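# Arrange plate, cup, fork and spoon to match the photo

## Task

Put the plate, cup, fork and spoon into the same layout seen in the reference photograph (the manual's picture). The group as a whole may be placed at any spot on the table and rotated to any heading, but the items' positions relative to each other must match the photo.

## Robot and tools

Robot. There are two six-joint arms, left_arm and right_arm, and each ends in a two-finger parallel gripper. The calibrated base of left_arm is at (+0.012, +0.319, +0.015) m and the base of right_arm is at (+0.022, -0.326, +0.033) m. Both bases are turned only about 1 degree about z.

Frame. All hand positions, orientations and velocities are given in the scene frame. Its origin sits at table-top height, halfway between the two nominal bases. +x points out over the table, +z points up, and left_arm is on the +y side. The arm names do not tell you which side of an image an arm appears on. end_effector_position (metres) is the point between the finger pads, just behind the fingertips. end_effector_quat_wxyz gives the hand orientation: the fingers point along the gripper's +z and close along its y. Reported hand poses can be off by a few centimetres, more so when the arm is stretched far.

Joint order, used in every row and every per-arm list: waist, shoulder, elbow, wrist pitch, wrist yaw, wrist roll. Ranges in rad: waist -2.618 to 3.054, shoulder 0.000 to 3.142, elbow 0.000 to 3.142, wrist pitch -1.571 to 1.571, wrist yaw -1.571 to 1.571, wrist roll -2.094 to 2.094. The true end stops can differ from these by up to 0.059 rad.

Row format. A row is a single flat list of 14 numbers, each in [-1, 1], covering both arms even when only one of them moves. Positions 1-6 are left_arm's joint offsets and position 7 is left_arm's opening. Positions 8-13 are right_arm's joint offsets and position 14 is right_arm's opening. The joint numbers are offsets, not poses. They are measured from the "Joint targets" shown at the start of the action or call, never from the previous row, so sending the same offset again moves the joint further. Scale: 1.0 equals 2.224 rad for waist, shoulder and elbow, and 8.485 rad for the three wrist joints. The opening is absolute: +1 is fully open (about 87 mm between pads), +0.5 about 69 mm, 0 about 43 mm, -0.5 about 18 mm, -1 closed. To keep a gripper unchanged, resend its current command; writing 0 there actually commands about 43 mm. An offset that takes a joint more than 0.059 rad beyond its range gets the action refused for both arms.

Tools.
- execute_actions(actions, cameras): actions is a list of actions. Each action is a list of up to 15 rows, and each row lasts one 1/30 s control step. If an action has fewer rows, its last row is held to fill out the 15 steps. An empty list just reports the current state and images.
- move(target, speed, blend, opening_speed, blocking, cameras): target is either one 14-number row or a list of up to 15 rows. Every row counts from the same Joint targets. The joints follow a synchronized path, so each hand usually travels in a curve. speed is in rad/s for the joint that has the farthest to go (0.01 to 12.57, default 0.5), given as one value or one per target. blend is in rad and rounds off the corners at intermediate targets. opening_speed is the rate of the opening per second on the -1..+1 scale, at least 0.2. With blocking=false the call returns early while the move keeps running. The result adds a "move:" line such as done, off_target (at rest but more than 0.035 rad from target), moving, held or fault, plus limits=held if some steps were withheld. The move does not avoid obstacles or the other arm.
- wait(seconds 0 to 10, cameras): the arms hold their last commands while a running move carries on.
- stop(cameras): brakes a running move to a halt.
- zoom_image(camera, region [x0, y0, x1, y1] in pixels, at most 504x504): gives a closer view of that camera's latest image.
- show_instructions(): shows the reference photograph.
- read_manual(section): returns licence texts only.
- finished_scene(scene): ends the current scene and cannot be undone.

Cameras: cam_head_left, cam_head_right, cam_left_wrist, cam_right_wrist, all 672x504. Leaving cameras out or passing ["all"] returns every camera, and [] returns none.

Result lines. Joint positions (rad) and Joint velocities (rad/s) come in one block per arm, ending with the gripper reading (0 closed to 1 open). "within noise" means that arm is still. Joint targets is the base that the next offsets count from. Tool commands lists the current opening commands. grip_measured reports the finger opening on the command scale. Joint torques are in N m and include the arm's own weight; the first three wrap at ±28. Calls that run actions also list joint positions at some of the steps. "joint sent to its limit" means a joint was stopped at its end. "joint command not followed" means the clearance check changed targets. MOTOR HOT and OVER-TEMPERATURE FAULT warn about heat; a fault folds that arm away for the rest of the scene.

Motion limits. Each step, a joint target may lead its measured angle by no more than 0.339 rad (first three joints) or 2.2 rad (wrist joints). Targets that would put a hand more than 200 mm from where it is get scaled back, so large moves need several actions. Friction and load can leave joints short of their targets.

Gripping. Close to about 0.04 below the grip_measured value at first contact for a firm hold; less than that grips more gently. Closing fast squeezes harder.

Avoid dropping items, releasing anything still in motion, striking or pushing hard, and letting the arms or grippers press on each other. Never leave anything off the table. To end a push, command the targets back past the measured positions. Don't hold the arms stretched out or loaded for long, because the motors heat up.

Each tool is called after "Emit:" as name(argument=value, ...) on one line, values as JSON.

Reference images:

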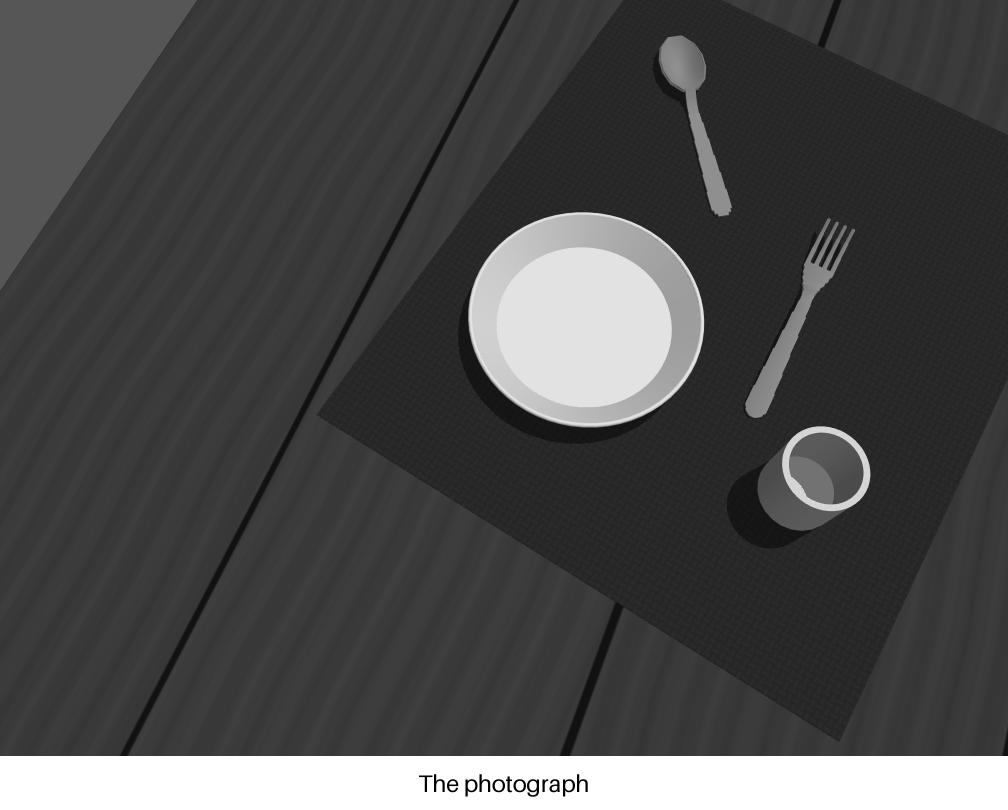

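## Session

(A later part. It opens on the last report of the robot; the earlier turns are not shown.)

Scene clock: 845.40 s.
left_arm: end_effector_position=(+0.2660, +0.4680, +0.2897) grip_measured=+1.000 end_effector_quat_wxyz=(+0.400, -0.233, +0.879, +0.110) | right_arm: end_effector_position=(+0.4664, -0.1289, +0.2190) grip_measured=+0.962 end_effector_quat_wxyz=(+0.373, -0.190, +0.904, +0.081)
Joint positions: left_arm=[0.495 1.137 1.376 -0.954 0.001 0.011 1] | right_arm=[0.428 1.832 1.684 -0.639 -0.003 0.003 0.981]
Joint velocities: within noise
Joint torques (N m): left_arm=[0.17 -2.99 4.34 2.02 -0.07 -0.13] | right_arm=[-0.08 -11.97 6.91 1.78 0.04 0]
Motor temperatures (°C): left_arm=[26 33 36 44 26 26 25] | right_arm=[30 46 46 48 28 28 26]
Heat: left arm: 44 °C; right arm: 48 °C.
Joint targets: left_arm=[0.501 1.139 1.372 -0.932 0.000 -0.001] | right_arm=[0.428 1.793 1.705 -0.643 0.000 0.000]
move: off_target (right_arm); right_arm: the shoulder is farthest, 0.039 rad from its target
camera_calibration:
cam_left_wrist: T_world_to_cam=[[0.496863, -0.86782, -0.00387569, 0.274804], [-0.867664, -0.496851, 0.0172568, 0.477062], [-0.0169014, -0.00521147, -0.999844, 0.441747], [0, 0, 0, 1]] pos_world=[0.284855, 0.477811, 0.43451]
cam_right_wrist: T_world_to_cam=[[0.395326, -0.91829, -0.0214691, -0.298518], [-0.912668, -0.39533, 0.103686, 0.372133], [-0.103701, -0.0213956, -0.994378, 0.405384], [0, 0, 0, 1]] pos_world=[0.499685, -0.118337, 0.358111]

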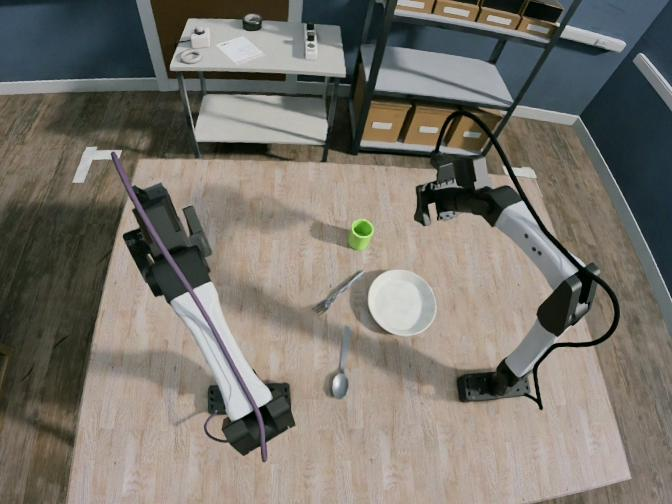

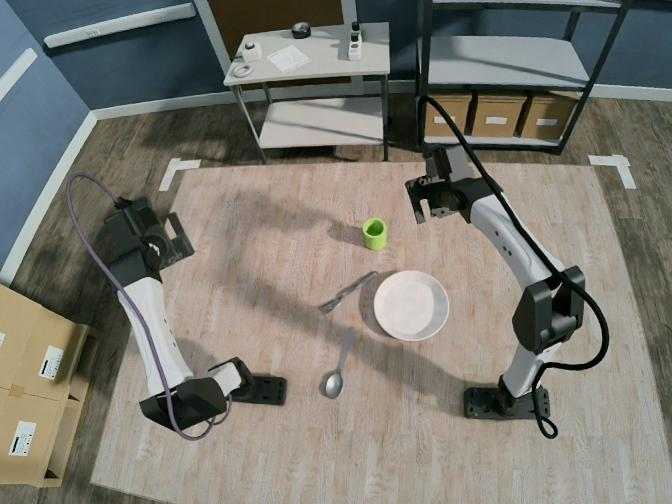

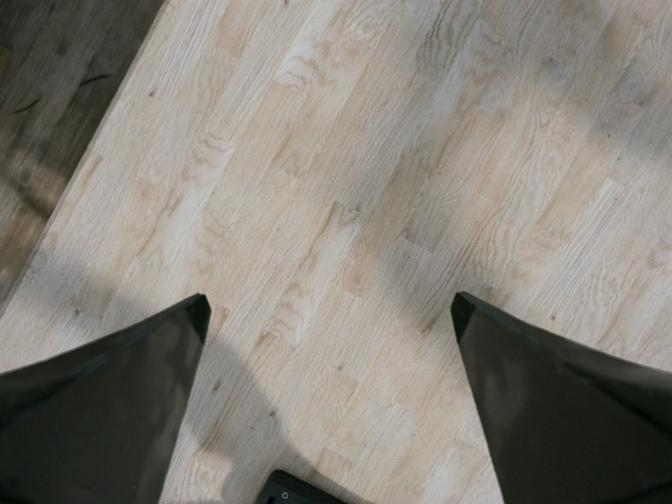

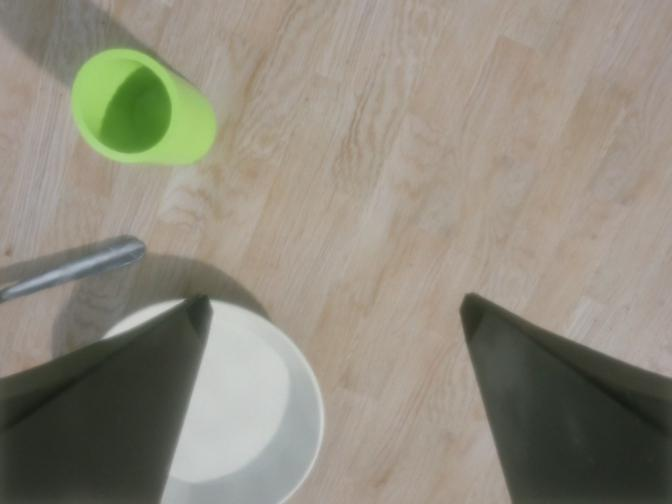

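Emit:
move(target=[[0,0,0,0,0,0,1,0.0998,0.0499,-0.1497,0.05,0,0,1],[0,0,0,0,0,0,1,0.0998,0.2518,0.004,0.0618,0,0,1],[0,0,0,0,0,0,1,0.0998,0.2518,0.004,0.0618,0,0,0.2]], speed=[0.5,0.25,0.3], opening_speed=0.35, cameras=["cam_right_wrist"])

Emit:
move(target=[[0,0,0,0,0,0,1,0,-0.0135,0,0,0,0,0.2],[0,0,0,0,0,0,1,0.0086,-0.0463,-0.0526,0.0026,0,0,0.2],[0,0,0,0,0,0,1,0.0086,-0.0342,-0.0634,0.0086,0,0,0.2]], speed=[0.1,0.15,0.08], cameras=["cam_right_wrist"])

Scene clock: 912.50 s.
left_arm: end_effector_position=(+0.2660, +0.4680, +0.2897) grip_measured=+1.000 end_effector_quat_wxyz=(+0.400, -0.233, +0.879, +0.110) | right_arm: end_effector_position=(+0.4898, +0.0207, +0.0310) grip_measured=+0.365 end_effector_quat_wxyz=(+0.364, -0.289, +0.877, +0.122)
Joint positions: left_arm=[0.495 1.137 1.376 -0.954 0.001 0.011 1] | right_arm=[0.649 2.338 1.69 -0.135 -0.003 0.003 0.683]
Joint velocities: within noise
Joint torques (N m): left_arm=[0.17 -2.97 4.34 2.02 -0.07 -0.14] | right_arm=[0.02 -10.63 6.93 2 0.04 0]
Motor temperatures (°C): left_arm=[26 32 36 45 26 26 25] | right_arm=[29 53 49 47 28 28 26]
Heat: left arm: 45 °C; right arm: 53 °C.
Joint targets: left_arm=[0.501 1.139 1.372 -0.932 0.000 -0.001] | right_arm=[0.649 2.353 1.714 -0.119 0.000 0.000]
move: done
camera_calibration:
cam_right_wrist: T_world_to_cam=[[0.586655, -0.809552, -0.0214957, -0.270425], [-0.804358, -0.585563, 0.100618, 0.423064], [-0.0940428, -0.0417381, -0.994693, 0.219762], [0, 0, 0, 1]] pos_world=[0.519608, 0.03798, 0.170214]
Images, in order (width x height): cam_right_wrist 672x504.

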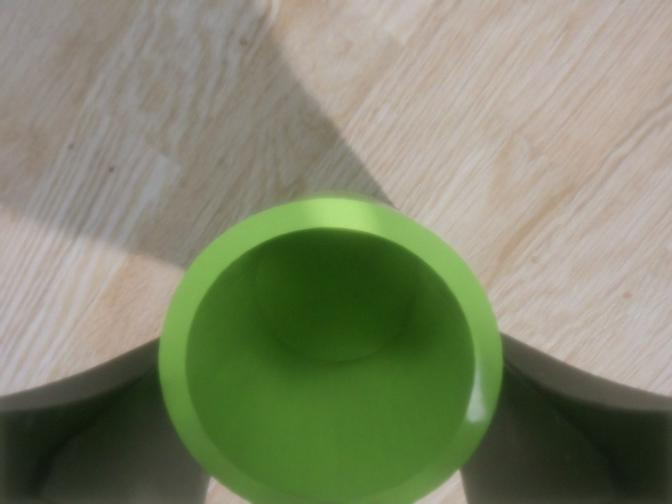

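Scene clock: 914.53 s.
left_arm: end_effector_position=(+0.2660, +0.4680, +0.2897) grip_measured=+1.000 end_effector_quat_wxyz=(+0.400, -0.233, +0.879, +0.110) | right_arm: end_effector_position=(+0.4799, +0.0205, +0.0289) grip_measured=+0.365 end_effector_quat_wxyz=(+0.377, -0.291, +0.870, +0.128)
Joint positions: left_arm=[0.495 1.137 1.376 -0.954 0.001 0.011 1] | right_arm=[0.659 2.297 1.587 -0.042 -0.003 0.003 0.683]
Joint velocities: within noise
Joint torques (N m): left_arm=[0.16 -2.97 4.36 2.02 -0.07 -0.14] | right_arm=[0.76 -13.39 3.77 1.79 0.04 0]
Motor temperatures (°C): left_arm=[26 32 36 45 26 26 25] | right_arm=[29 53 48 47 28 28 26]
Heat: left arm: 45 °C; right arm: 53 °C.
Joint targets: left_arm=[0.501 1.139 1.372 -0.932 0.000 -0.001] | right_arm=[0.669 2.277 1.573 -0.046 0.000 0.000]
move: done
camera_calibration:
cam_right_wrist: T_world_to_cam=[[0.595182, -0.803295, -0.0218051, -0.269028], [-0.80067, -0.595111, 0.0690689, 0.414609], [-0.0684591, -0.0236498, -0.997374, 0.204183], [0, 0, 0, 1]] pos_world=[0.506063, 0.0354581, 0.169144]
Images, in order (width x height): cam_right_wrist 672x504.

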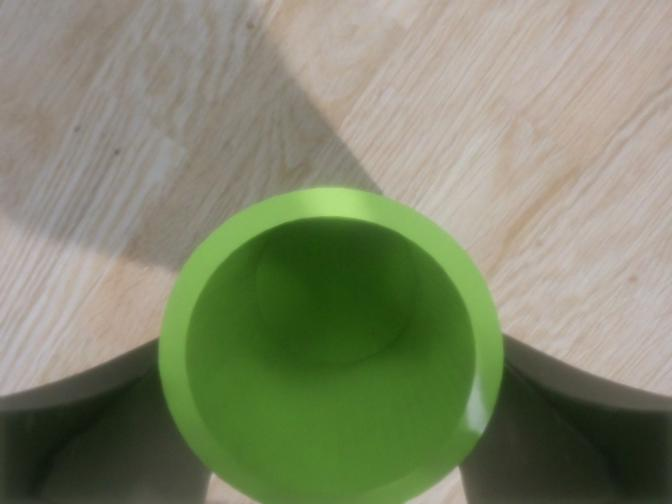

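Emit:
move(target=[[0,0,0,0,0,0,1,0,-0.036,0,0,0,0,0.2],[0,0,0,0,0,0,1,0.0027,-0.0263,-0.0216,0.0019,0,0,0.2],[0,0,0,0,0,0,1,0.0027,-0.0018,-0.0216,0.0019,0,0,0.2]], speed=[0.1,0.1,0.08], cameras=["cam_right_wrist"])

Scene clock: 927.83 s.
left_arm: end_effector_position=(+0.2660, +0.4680, +0.2897) grip_measured=+1.000 end_effector_quat_wxyz=(+0.400, -0.233, +0.879, +0.110) | right_arm: end_effector_position=(+0.4712, +0.0168, +0.0295) grip_measured=+0.365 end_effector_quat_wxyz=(+0.376, -0.293, +0.870, +0.129)
Joint positions: left_arm=[0.495 1.137 1.376 -0.954 0.001 0.011 1] | right_arm=[0.663 2.266 1.535 -0.023 -0.003 0.003 0.683]
Joint velocities: within noise
Joint torques (N m): left_arm=[0.17 -2.97 4.34 2.02 -0.07 -0.14] | right_arm=[0.9 -10.71 4.12 1.76 0.04 0]
Motor temperatures (°C): left_arm=[26 32 36 45 26 26 25] | right_arm=[29 57 47 46 28 28 26]
Heat: left arm: 45 °C; right arm: 57 °C.
Joint targets: left_arm=[0.501 1.139 1.372 -0.932 0.000 -0.001] | right_arm=[0.675 2.273 1.525 -0.030 0.001 0.000]
move: done
camera_calibration:
cam_right_wrist: T_world_to_cam=[[0.598299, -0.800983, -0.0215394, -0.268356], [-0.798231, -0.598152, 0.0710018, 0.40431], [-0.0697551, -0.0252869, -0.997244, 0.204693], [0, 0, 0, 1]] pos_world=[0.497568, 0.0320665, 0.169642]
Images, in order (width x height): cam_right_wrist 672x504.

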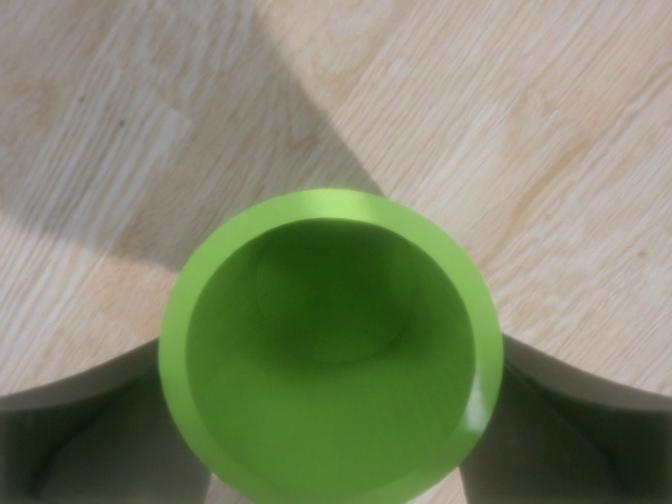

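Emit:
move(target=[[0,0,0,0,0,0,1,0,0,0,0,0,0,1],[0,0,0,0,0,0,1,0,-0.2023,-0.1538,-0.0118,0,0,1],[0,0,0,0,0,0,1,-0.3,-0.2,0,0,0,0,1]], speed=[0.3,0.25,0.7], opening_speed=0.5)

Emit:
zoom_image(camera="cam_head_left", region=[290, 200, 490, 400])

Emit:
zoom_image(camera="cam_head_right", region=[290, 210, 490, 410])

Scene clock: 941.63 s.
left_arm: end_effector_position=(+0.2660, +0.4680, +0.2897) grip_measured=+1.000 end_effector_quat_wxyz=(+0.400, -0.233, +0.879, +0.110) | right_arm: end_effector_position=(+0.5820, -0.3312, +0.2300) grip_measured=+0.963 end_effector_quat_wxyz=(+0.548, +0.004, +0.836, -0.002)
Joint positions: left_arm=[0.495 1.137 1.376 -0.954 0.001 0.011 1] | right_arm=[0.002 1.868 1.503 -0.045 -0.001 0 0.981]
Joint velocities: within noise
Joint torques (N m): left_arm=[0.17 -2.99 4.34 2.02 -0.07 -0.14] | right_arm=[0.4 -12.59 7.2 2.31 0.02 0.03]
Motor temperatures (°C): left_arm=[26 32 36 45 26 26 25] | right_arm=[29 54 46 46 28 28 26]
Heat: left arm: 45 °C; right arm: 54 °C.
Joint targets: left_arm=[0.501 1.139 1.372 -0.932 0.000 -0.001] | right_arm=[0.007 1.828 1.525 -0.030 0.000 0.000]
move: off_target (right_arm); right_arm: the shoulder is farthest, 0.040 rad from its target
camera_calibration:
cam_left_wrist: T_world_to_cam=[[0.496863, -0.86782, -0.00387569, 0.274804], [-0.867664, -0.496851, 0.0172568, 0.477062], [-0.0169014, -0.00521147, -0.999844, 0.441747], [0, 0, 0, 1]] pos_world=[0.284855, 0.477811, 0.43451]
cam_right_wrist: T_world_to_cam=[[-0.0116986, -0.999721, -0.0205294, -0.32011], [-0.962903, 0.0167983, -0.269323, 0.64804], [0.269593, 0.0166171, -0.962831, 0.212059], [0, 0, 0, 1]] pos_world=[0.563085, -0.33443, 0.372137]

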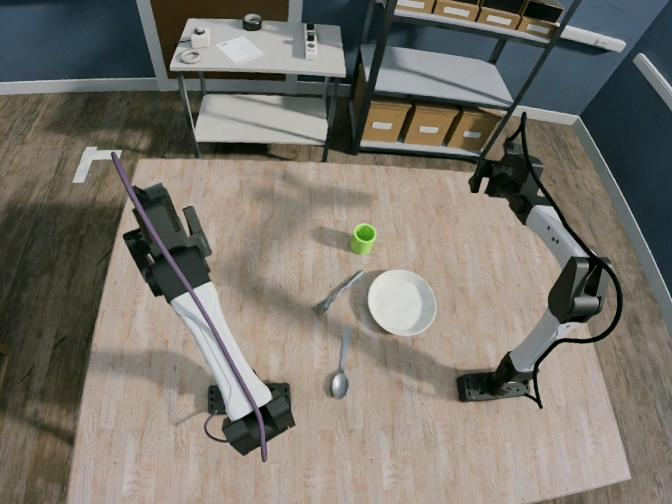

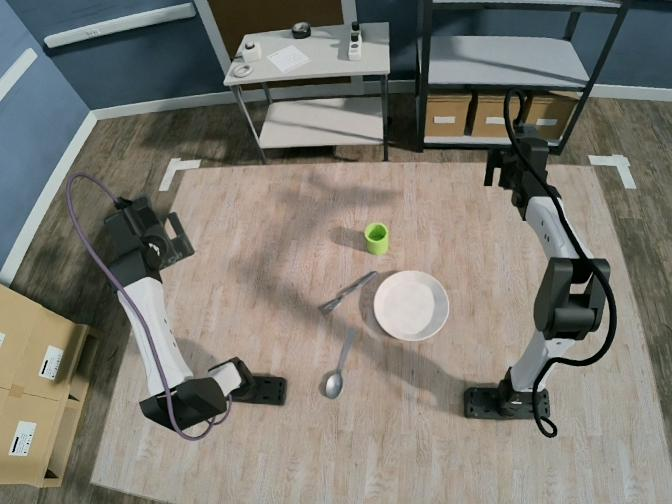

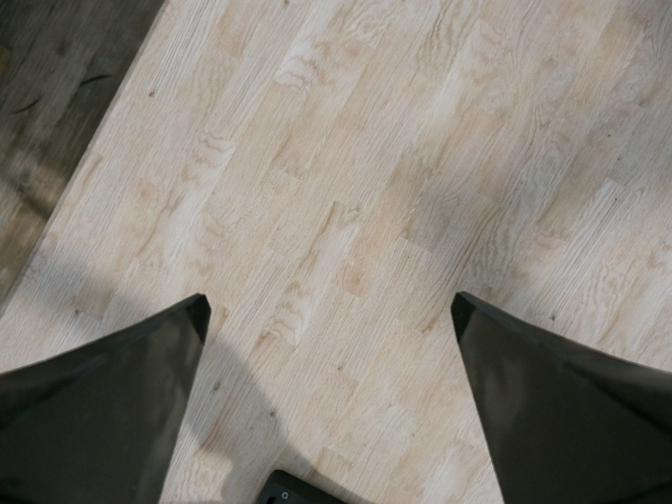

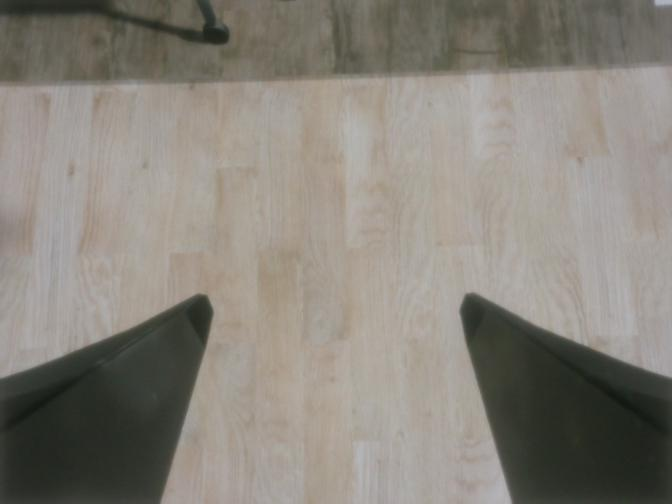

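Scaled by 2.520 from the camera's 672x504 image, which has a finer 960x720 frame.

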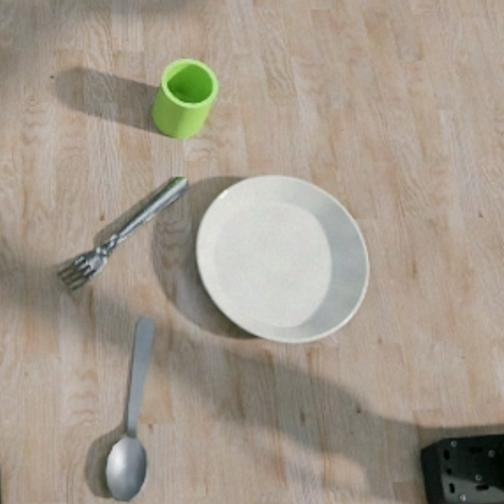

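Scaled by 2.520 from the camera's 672x504 image, which has a finer 960x720 frame.

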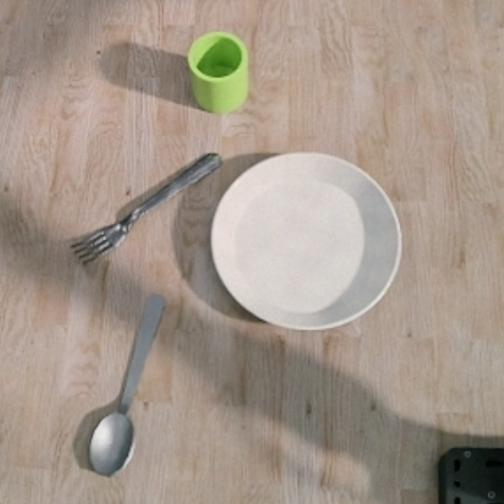

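Emit:
move(target=[[0,0,0,0,0,0,1,0.3004,-0.0022,-0.1538,-0.0118,0,0,1],[0,0,0,0,0,0,1,0.3004,0.2001,0,0,0,0,1],[0,0,0,0,0,0,1,0.3004,0.2001,0,0,0,0,0.2]], speed=[0.5,0.25,0.3], opening_speed=0.35, cameras=["cam_right_wrist"])

Emit:
move(target=[[0,0,0,0,0,0,1,0,-0.027,0,0,0,0,0.2],[0,0,0,0,0,0,1,0.0063,-0.031,-0.0139,0.0012,0,0,0.2],[0,0,0,0,0,0,1,0.0063,-0.0086,-0.0139,0.0012,0,0,0.2]], speed=[0.12,0.12,0.08], cameras=[])

Emit:
move(target=[[0,0,0,0,0,0,1,0,0,0,0,0,0,1],[0,0,0,0,0,0,1,0,-0.2023,-0.1538,-0.0118,0,0,1],[0,0,0,0,0,0,1,-0.3,-0.2,0,0,0,0,1]], speed=[0.3,0.25,0.7], opening_speed=0.5, cameras=["cam_head_right","cam_head_left"])

Emit:
zoom_image(camera="cam_head_right", region=[290, 210, 490, 410])

Scene clock: 965.00 s.
left_arm: end_effector_position=(+0.2660, +0.4680, +0.2897) grip_measured=+1.000 end_effector_quat_wxyz=(+0.400, -0.233, +0.879, +0.110) | right_arm: end_effector_position=(+0.4575, +0.0164, +0.0243) grip_measured=+0.202 end_effector_quat_wxyz=(+0.362, -0.302, +0.873, +0.126)
Joint positions: left_arm=[0.495 1.137 1.376 -0.954 0.001 0.011 1] | right_arm=[0.678 2.25 1.505 -0.04 -0.001 0 0.601]
Joint velocities: within noise
Joint torques (N m): left_arm=[0.17 -2.99 4.34 2.02 -0.07 -0.14] | right_arm=[-0.24 -9.2 6.37 1.92 0.02 0.02]
Motor temperatures (°C): left_arm=[26 32 36 45 26 26 25] | right_arm=[29 51 48 47 28 28 26]
Heat: left arm: 45 °C; right arm: 51 °C.
Joint targets: left_arm=[0.501 1.139 1.372 -0.932 0.000 -0.001] | right_arm=[0.675 2.273 1.525 -0.030 0.001 0.000]
move: done
camera_calibration:
cam_right_wrist: T_world_to_cam=[[0.61036, -0.791919, -0.0180102, -0.266325], [-0.786818, -0.608742, 0.101736, 0.387569], [-0.0915305, -0.047925, -0.994648, 0.208862], [0, 0, 0, 1]] pos_world=[0.486618, 0.0350313, 0.163517]
Images, in order (width x height): cam_right_wrist 672x504.

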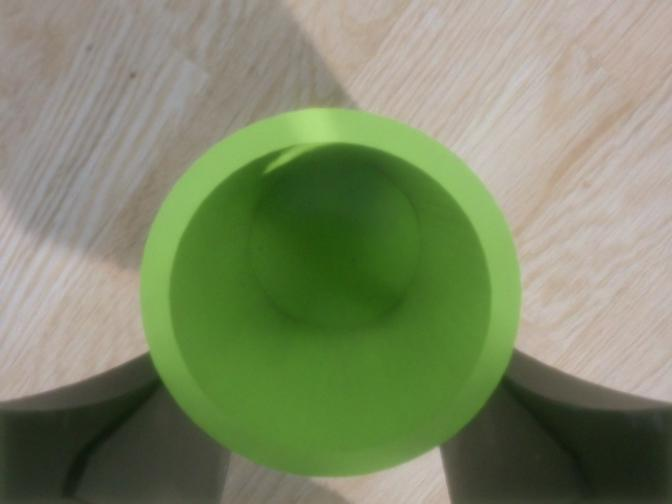

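Scene clock: 966.67 s.
left_arm: end_effector_position=(+0.2660, +0.4680, +0.2897) grip_measured=+1.000 end_effector_quat_wxyz=(+0.400, -0.233, +0.879, +0.110) | right_arm: end_effector_position=(+0.4573, +0.0162, +0.0236) grip_measured=+0.202 end_effector_quat_wxyz=(+0.362, -0.302, +0.873, +0.126)
Joint positions: left_arm=[0.495 1.137 1.376 -0.954 0.001 0.011 1] | right_arm=[0.678 2.25 1.501 -0.034 -0.001 0 0.601]
Joint velocities: within noise
Joint torques (N m): left_arm=[0.17 -2.99 4.34 2.02 -0.07 -0.14] | right_arm=[0.85 -10.85 4.29 1.98 0.02 0.03]
Motor temperatures (°C): left_arm=[26 32 36 45 26 26 25] | right_arm=[29 52 48 47 28 28 26]
Heat: left arm: 45 °C; right arm: 52 °C.
Joint targets: left_arm=[0.501 1.139 1.372 -0.932 0.000 -0.001] | right_arm=[0.689 2.254 1.494 -0.020 0.001 0.000]
move: done
No camera images: "cameras" was empty.

Scene clock: 971.87 s.
left_arm: end_effector_position=(+0.2660, +0.4680, +0.2897) grip_measured=+1.000 end_effector_quat_wxyz=(+0.400, -0.233, +0.879, +0.110) | right_arm: end_effector_position=(+0.5765, -0.3232, +0.2283) grip_measured=+0.963 end_effector_quat_wxyz=(+0.548, -0.002, +0.837, +0.002)
Joint positions: left_arm=[0.495 1.137 1.376 -0.954 0.001 0.011 1] | right_arm=[0.017 1.848 1.472 -0.035 -0.001 0 0.981]
Joint velocities: within noise
Joint torques (N m): left_arm=[0.17 -2.97 4.34 2.02 -0.07 -0.14] | right_arm=[0.42 -12.55 7.19 2.31 0.02 0.03]
Motor temperatures (°C): left_arm=[26 32 36 45 26 26 25] | right_arm=[29 53 48 47 28 28 26]
Heat: left arm: 45 °C; right arm: 53 °C.
Joint targets: left_arm=[0.501 1.139 1.372 -0.932 0.000 -0.001] | right_arm=[0.022 1.809 1.494 -0.020 0.001 0.000]
move: off_target (right_arm); right_arm: the shoulder is farthest, 0.039 rad from its target
Images, in order (width x height): cam_head_left 672x504, cam_head_right 672x504.

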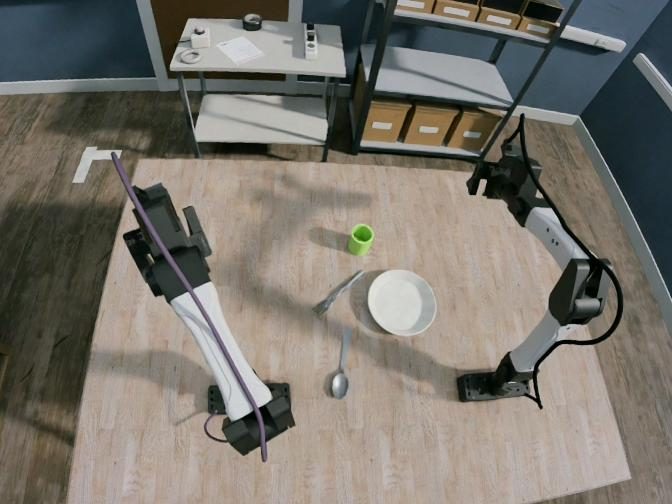

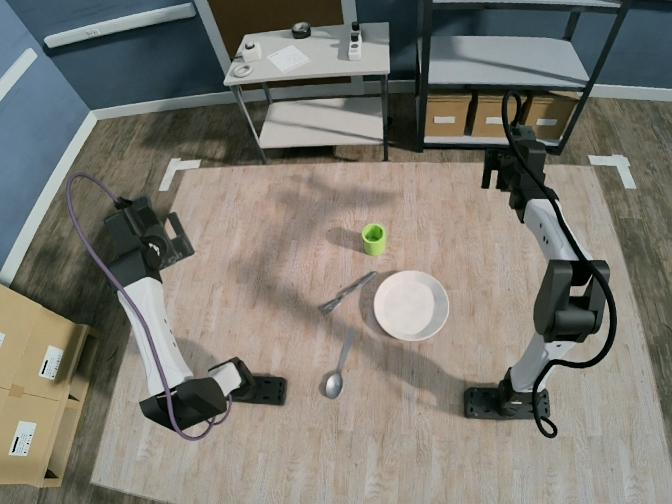

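Scaled by 2.520 from the camera's 672x504 image, which has a finer 960x720 frame.

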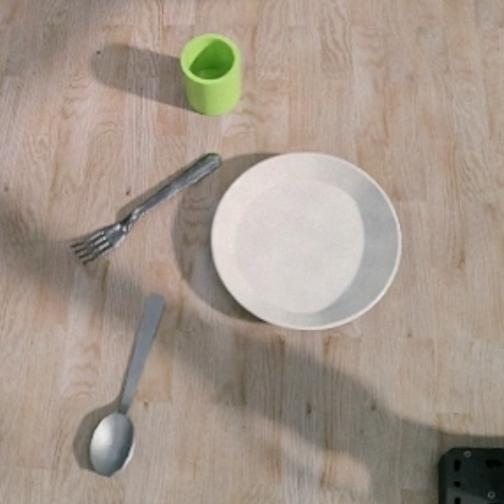

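Emit:
move(target=[[0,0,0,0,0,0,1,0.3,-0.0022,-0.1538,-0.0118,0,0,1],[0,0,0,0,0,0,1,0.3,0.2001,0,0,0,0,1],[0,0,0,0,0,0,1,0.3,0.2001,0,0,0,0,0.1]], speed=[0.5,0.25,0.3], opening_speed=0.35, cameras=["cam_right_wrist"])

Scene clock: 997.27 s.
left_arm: end_effector_position=(+0.2660, +0.4680, +0.2897) grip_measured=+1.000 end_effector_quat_wxyz=(+0.400, -0.233, +0.879, +0.110) | right_arm: end_effector_position=(+0.4481, +0.0185, +0.0241) grip_measured=+0.100 end_effector_quat_wxyz=(+0.360, -0.308, +0.871, +0.128)
Joint positions: left_arm=[0.495 1.137 1.376 -0.954 0.001 0.011 1] | right_arm=[0.692 2.232 1.474 -0.031 -0.001 0 0.55]
Joint velocities: within noise
Joint torques (N m): left_arm=[0.17 -2.97 4.34 2.02 -0.07 -0.14] | right_arm=[-0.2 -9.09 6.35 1.92 0.02 0.03]
Motor temperatures (°C): left_arm=[26 31 36 45 26 26 25] | right_arm=[29 56 48 50 28 28 25]
Heat: left arm: 45 °C; right arm: 56 °C.
Joint targets: left_arm=[0.501 1.139 1.372 -0.932 0.000 -0.001] | right_arm=[0.690 2.254 1.494 -0.019 0.001 0.000]
move: done
camera_calibration:
cam_right_wrist: T_world_to_cam=[[0.621104, -0.783522, -0.017996, -0.263872], [-0.778165, -0.619263, 0.104751, 0.377785], [-0.0932186, -0.0510572, -0.994336, 0.208719], [0, 0, 0, 1]] pos_world=[0.477327, 0.0378558, 0.163214]
Images, in order (width x height): cam_right_wrist 672x504.

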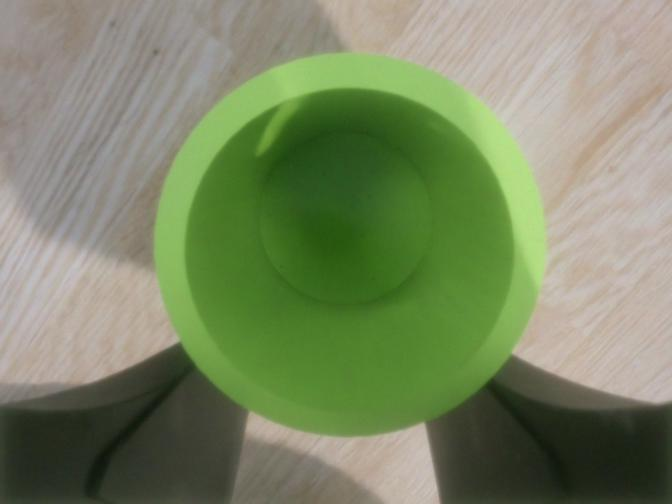

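Emit:
move(target=[[0,0,0,0,0,0,1,0,0,0,0,0,0,0.9],[0,0,0,0,0,0,1,-0.002,0.0162,0.0274,-0.0029,0,0,0.9],[0,0,0,0,0,0,1,-0.002,0.0162,0.0274,-0.0029,0,0,0.2]], speed=[0.3,0.1,0.3], opening_speed=0.5, cameras=["cam_right_wrist"])

Scene clock: 1012.57 s.
left_arm: end_effector_position=(+0.2660, +0.4680, +0.2897) grip_measured=+1.000 end_effector_quat_wxyz=(+0.400, -0.233, +0.879, +0.110) | right_arm: end_effector_position=(+0.4597, +0.0249, +0.0245) grip_measured=+0.276 end_effector_quat_wxyz=(+0.366, -0.306, +0.870, +0.129)
Joint positions: left_arm=[0.495 1.137 1.376 -0.954 0.001 0.011 1] | right_arm=[0.688 2.269 1.533 -0.038 -0.001 0 0.638]
Joint velocities: within noise
Joint torques (N m): left_arm=[0.17 -2.97 4.34 2.02 -0.07 -0.14] | right_arm=[-0.21 -9.51 6.61 1.73 0.02 0.03]
Motor temperatures (°C): left_arm=[26 31 36 45 26 26 25] | right_arm=[29 52 49 49 28 28 25]
Heat: left arm: 45 °C; right arm: 52 °C.
Joint targets: left_arm=[0.501 1.139 1.372 -0.932 0.000 -0.001] | right_arm=[0.685 2.290 1.555 -0.044 0.000 0.000]
move: done
camera_calibration:
cam_right_wrist: T_world_to_cam=[[0.618096, -0.785894, -0.0181076, -0.264612], [-0.781737, -0.616925, 0.0910491, 0.392644], [-0.082726, -0.0421217, -0.995682, 0.205557], [0, 0, 0, 1]] pos_world=[0.487505, 0.042933, 0.164128]
Images, in order (width x height): cam_right_wrist 672x504.

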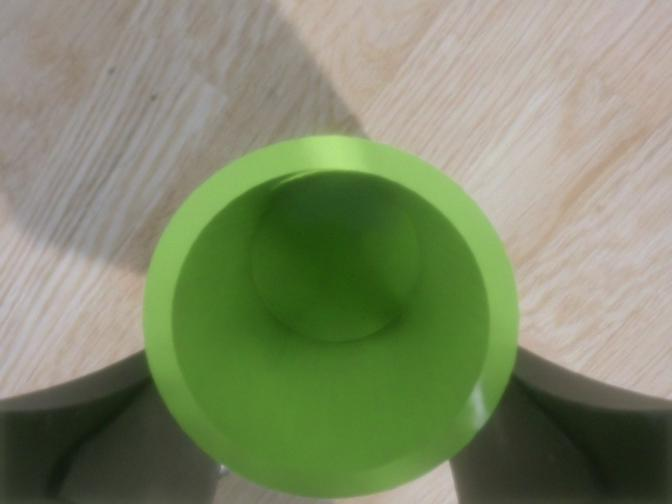

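Emit:
move(target=[[0,0,0,0,0,0,1,0,-0.036,0,0,0,0,0.15],[0,0,0,0,0,0,1,-0.004,-0.0427,-0.0301,0.0014,0,0,0.15],[0,0,0,0,0,0,1,-0.004,-0.0157,-0.0301,0.0014,0,0,0.15]], speed=[0.12,0.12,0.08], cameras=[])

Emit:
move(target=[[0,0,0,0,0,0,1,0,0,0,0,0,0,1],[0,0,0,0,0,0,1,0,-0.2023,-0.1538,-0.0118,0,0,1],[0,0,0,0,0,0,1,-0.3,-0.2,0,0,0,0,1]], speed=[0.3,0.25,0.7], opening_speed=0.5, cameras=["cam_head_right","cam_head_left"])

Emit:
zoom_image(camera="cam_head_right", region=[290, 210, 490, 410])

Scene clock: 1029.30 s.
left_arm: end_effector_position=(+0.2660, +0.4680, +0.2897) grip_measured=+1.000 end_effector_quat_wxyz=(+0.400, -0.233, +0.879, +0.110) | right_arm: end_effector_position=(+0.4564, +0.0191, +0.0238) grip_measured=+0.276 end_effector_quat_wxyz=(+0.366, -0.304, +0.870, +0.128)
Joint positions: left_arm=[0.495 1.137 1.376 -0.954 0.001 0.011 1] | right_arm=[0.683 2.25 1.497 -0.022 -0.001 0 0.638]
Joint velocities: within noise
Joint torques (N m): left_arm=[0.17 -2.97 4.36 2.02 -0.07 -0.13] | right_arm=[-0.55 -10.73 4.18 1.68 0.02 0.03]
Motor temperatures (°C): left_arm=[26 31 36 45 26 26 25] | right_arm=[29 54 48 48 28 28 26]
Heat: left arm: 45 °C; right arm: 54 °C.
Joint targets: left_arm=[0.501 1.139 1.372 -0.932 0.000 -0.001] | right_arm=[0.676 2.255 1.488 -0.032 0.000 0.000]
move: done
No camera images: "cameras" was empty.

Scene clock: 1034.60 s.
left_arm: end_effector_position=(+0.2660, +0.4680, +0.2897) grip_measured=+1.000 end_effector_quat_wxyz=(+0.400, -0.233, +0.879, +0.110) | right_arm: end_effector_position=(+0.5739, -0.3306, +0.2225) grip_measured=+0.963 end_effector_quat_wxyz=(+0.540, +0.003, +0.842, -0.002)
Joint positions: left_arm=[0.495 1.137 1.376 -0.954 0.001 0.011 1] | right_arm=[0.003 1.85 1.466 -0.048 0 0 0.981]
Joint velocities: within noise
Joint torques (N m): left_arm=[0.16 -2.99 4.34 2.02 -0.07 -0.14] | right_arm=[0.44 -12.4 7.19 2.3 0.01 0.03]
Motor temperatures (°C): left_arm=[26 31 36 46 26 26 25] | right_arm=[29 54 48 48 28 28 26]
Heat: left arm: 46 °C; right arm: 54 °C.
Joint targets: left_arm=[0.501 1.139 1.372 -0.932 0.000 -0.001] | right_arm=[0.009 1.810 1.488 -0.032 0.000 0.000]
move: off_target (right_arm); right_arm: the shoulder is farthest, 0.039 rad from its target
Images, in order (width x height): cam_head_left 672x504, cam_head_right 672x504.

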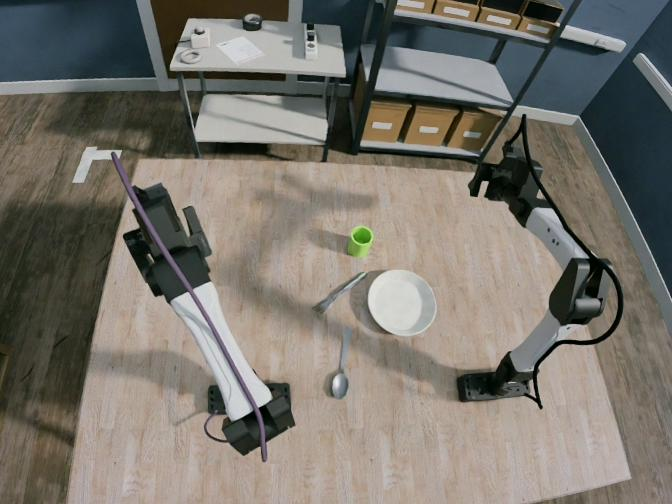

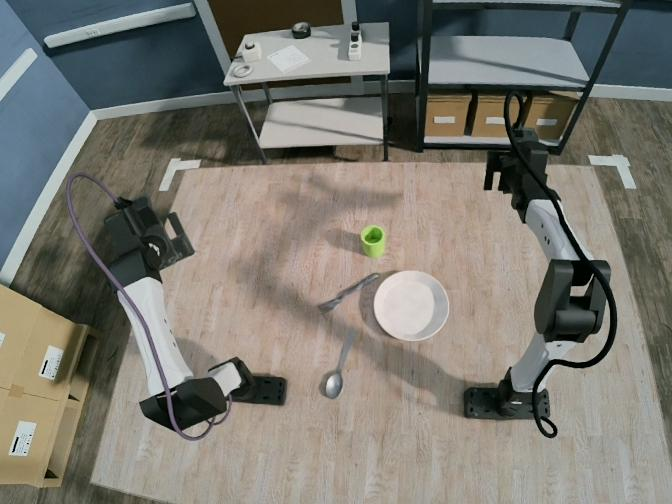

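Scaled by 2.520 from the camera's 672x504 image, which has a finer 960x720 frame.

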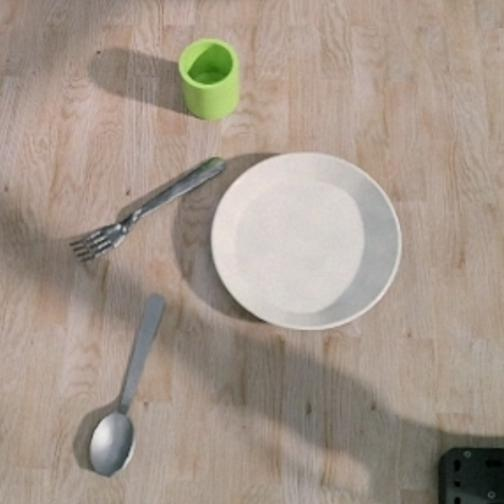

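Emit:
finished_scene(scene=1)

The scene is finished: the task was done.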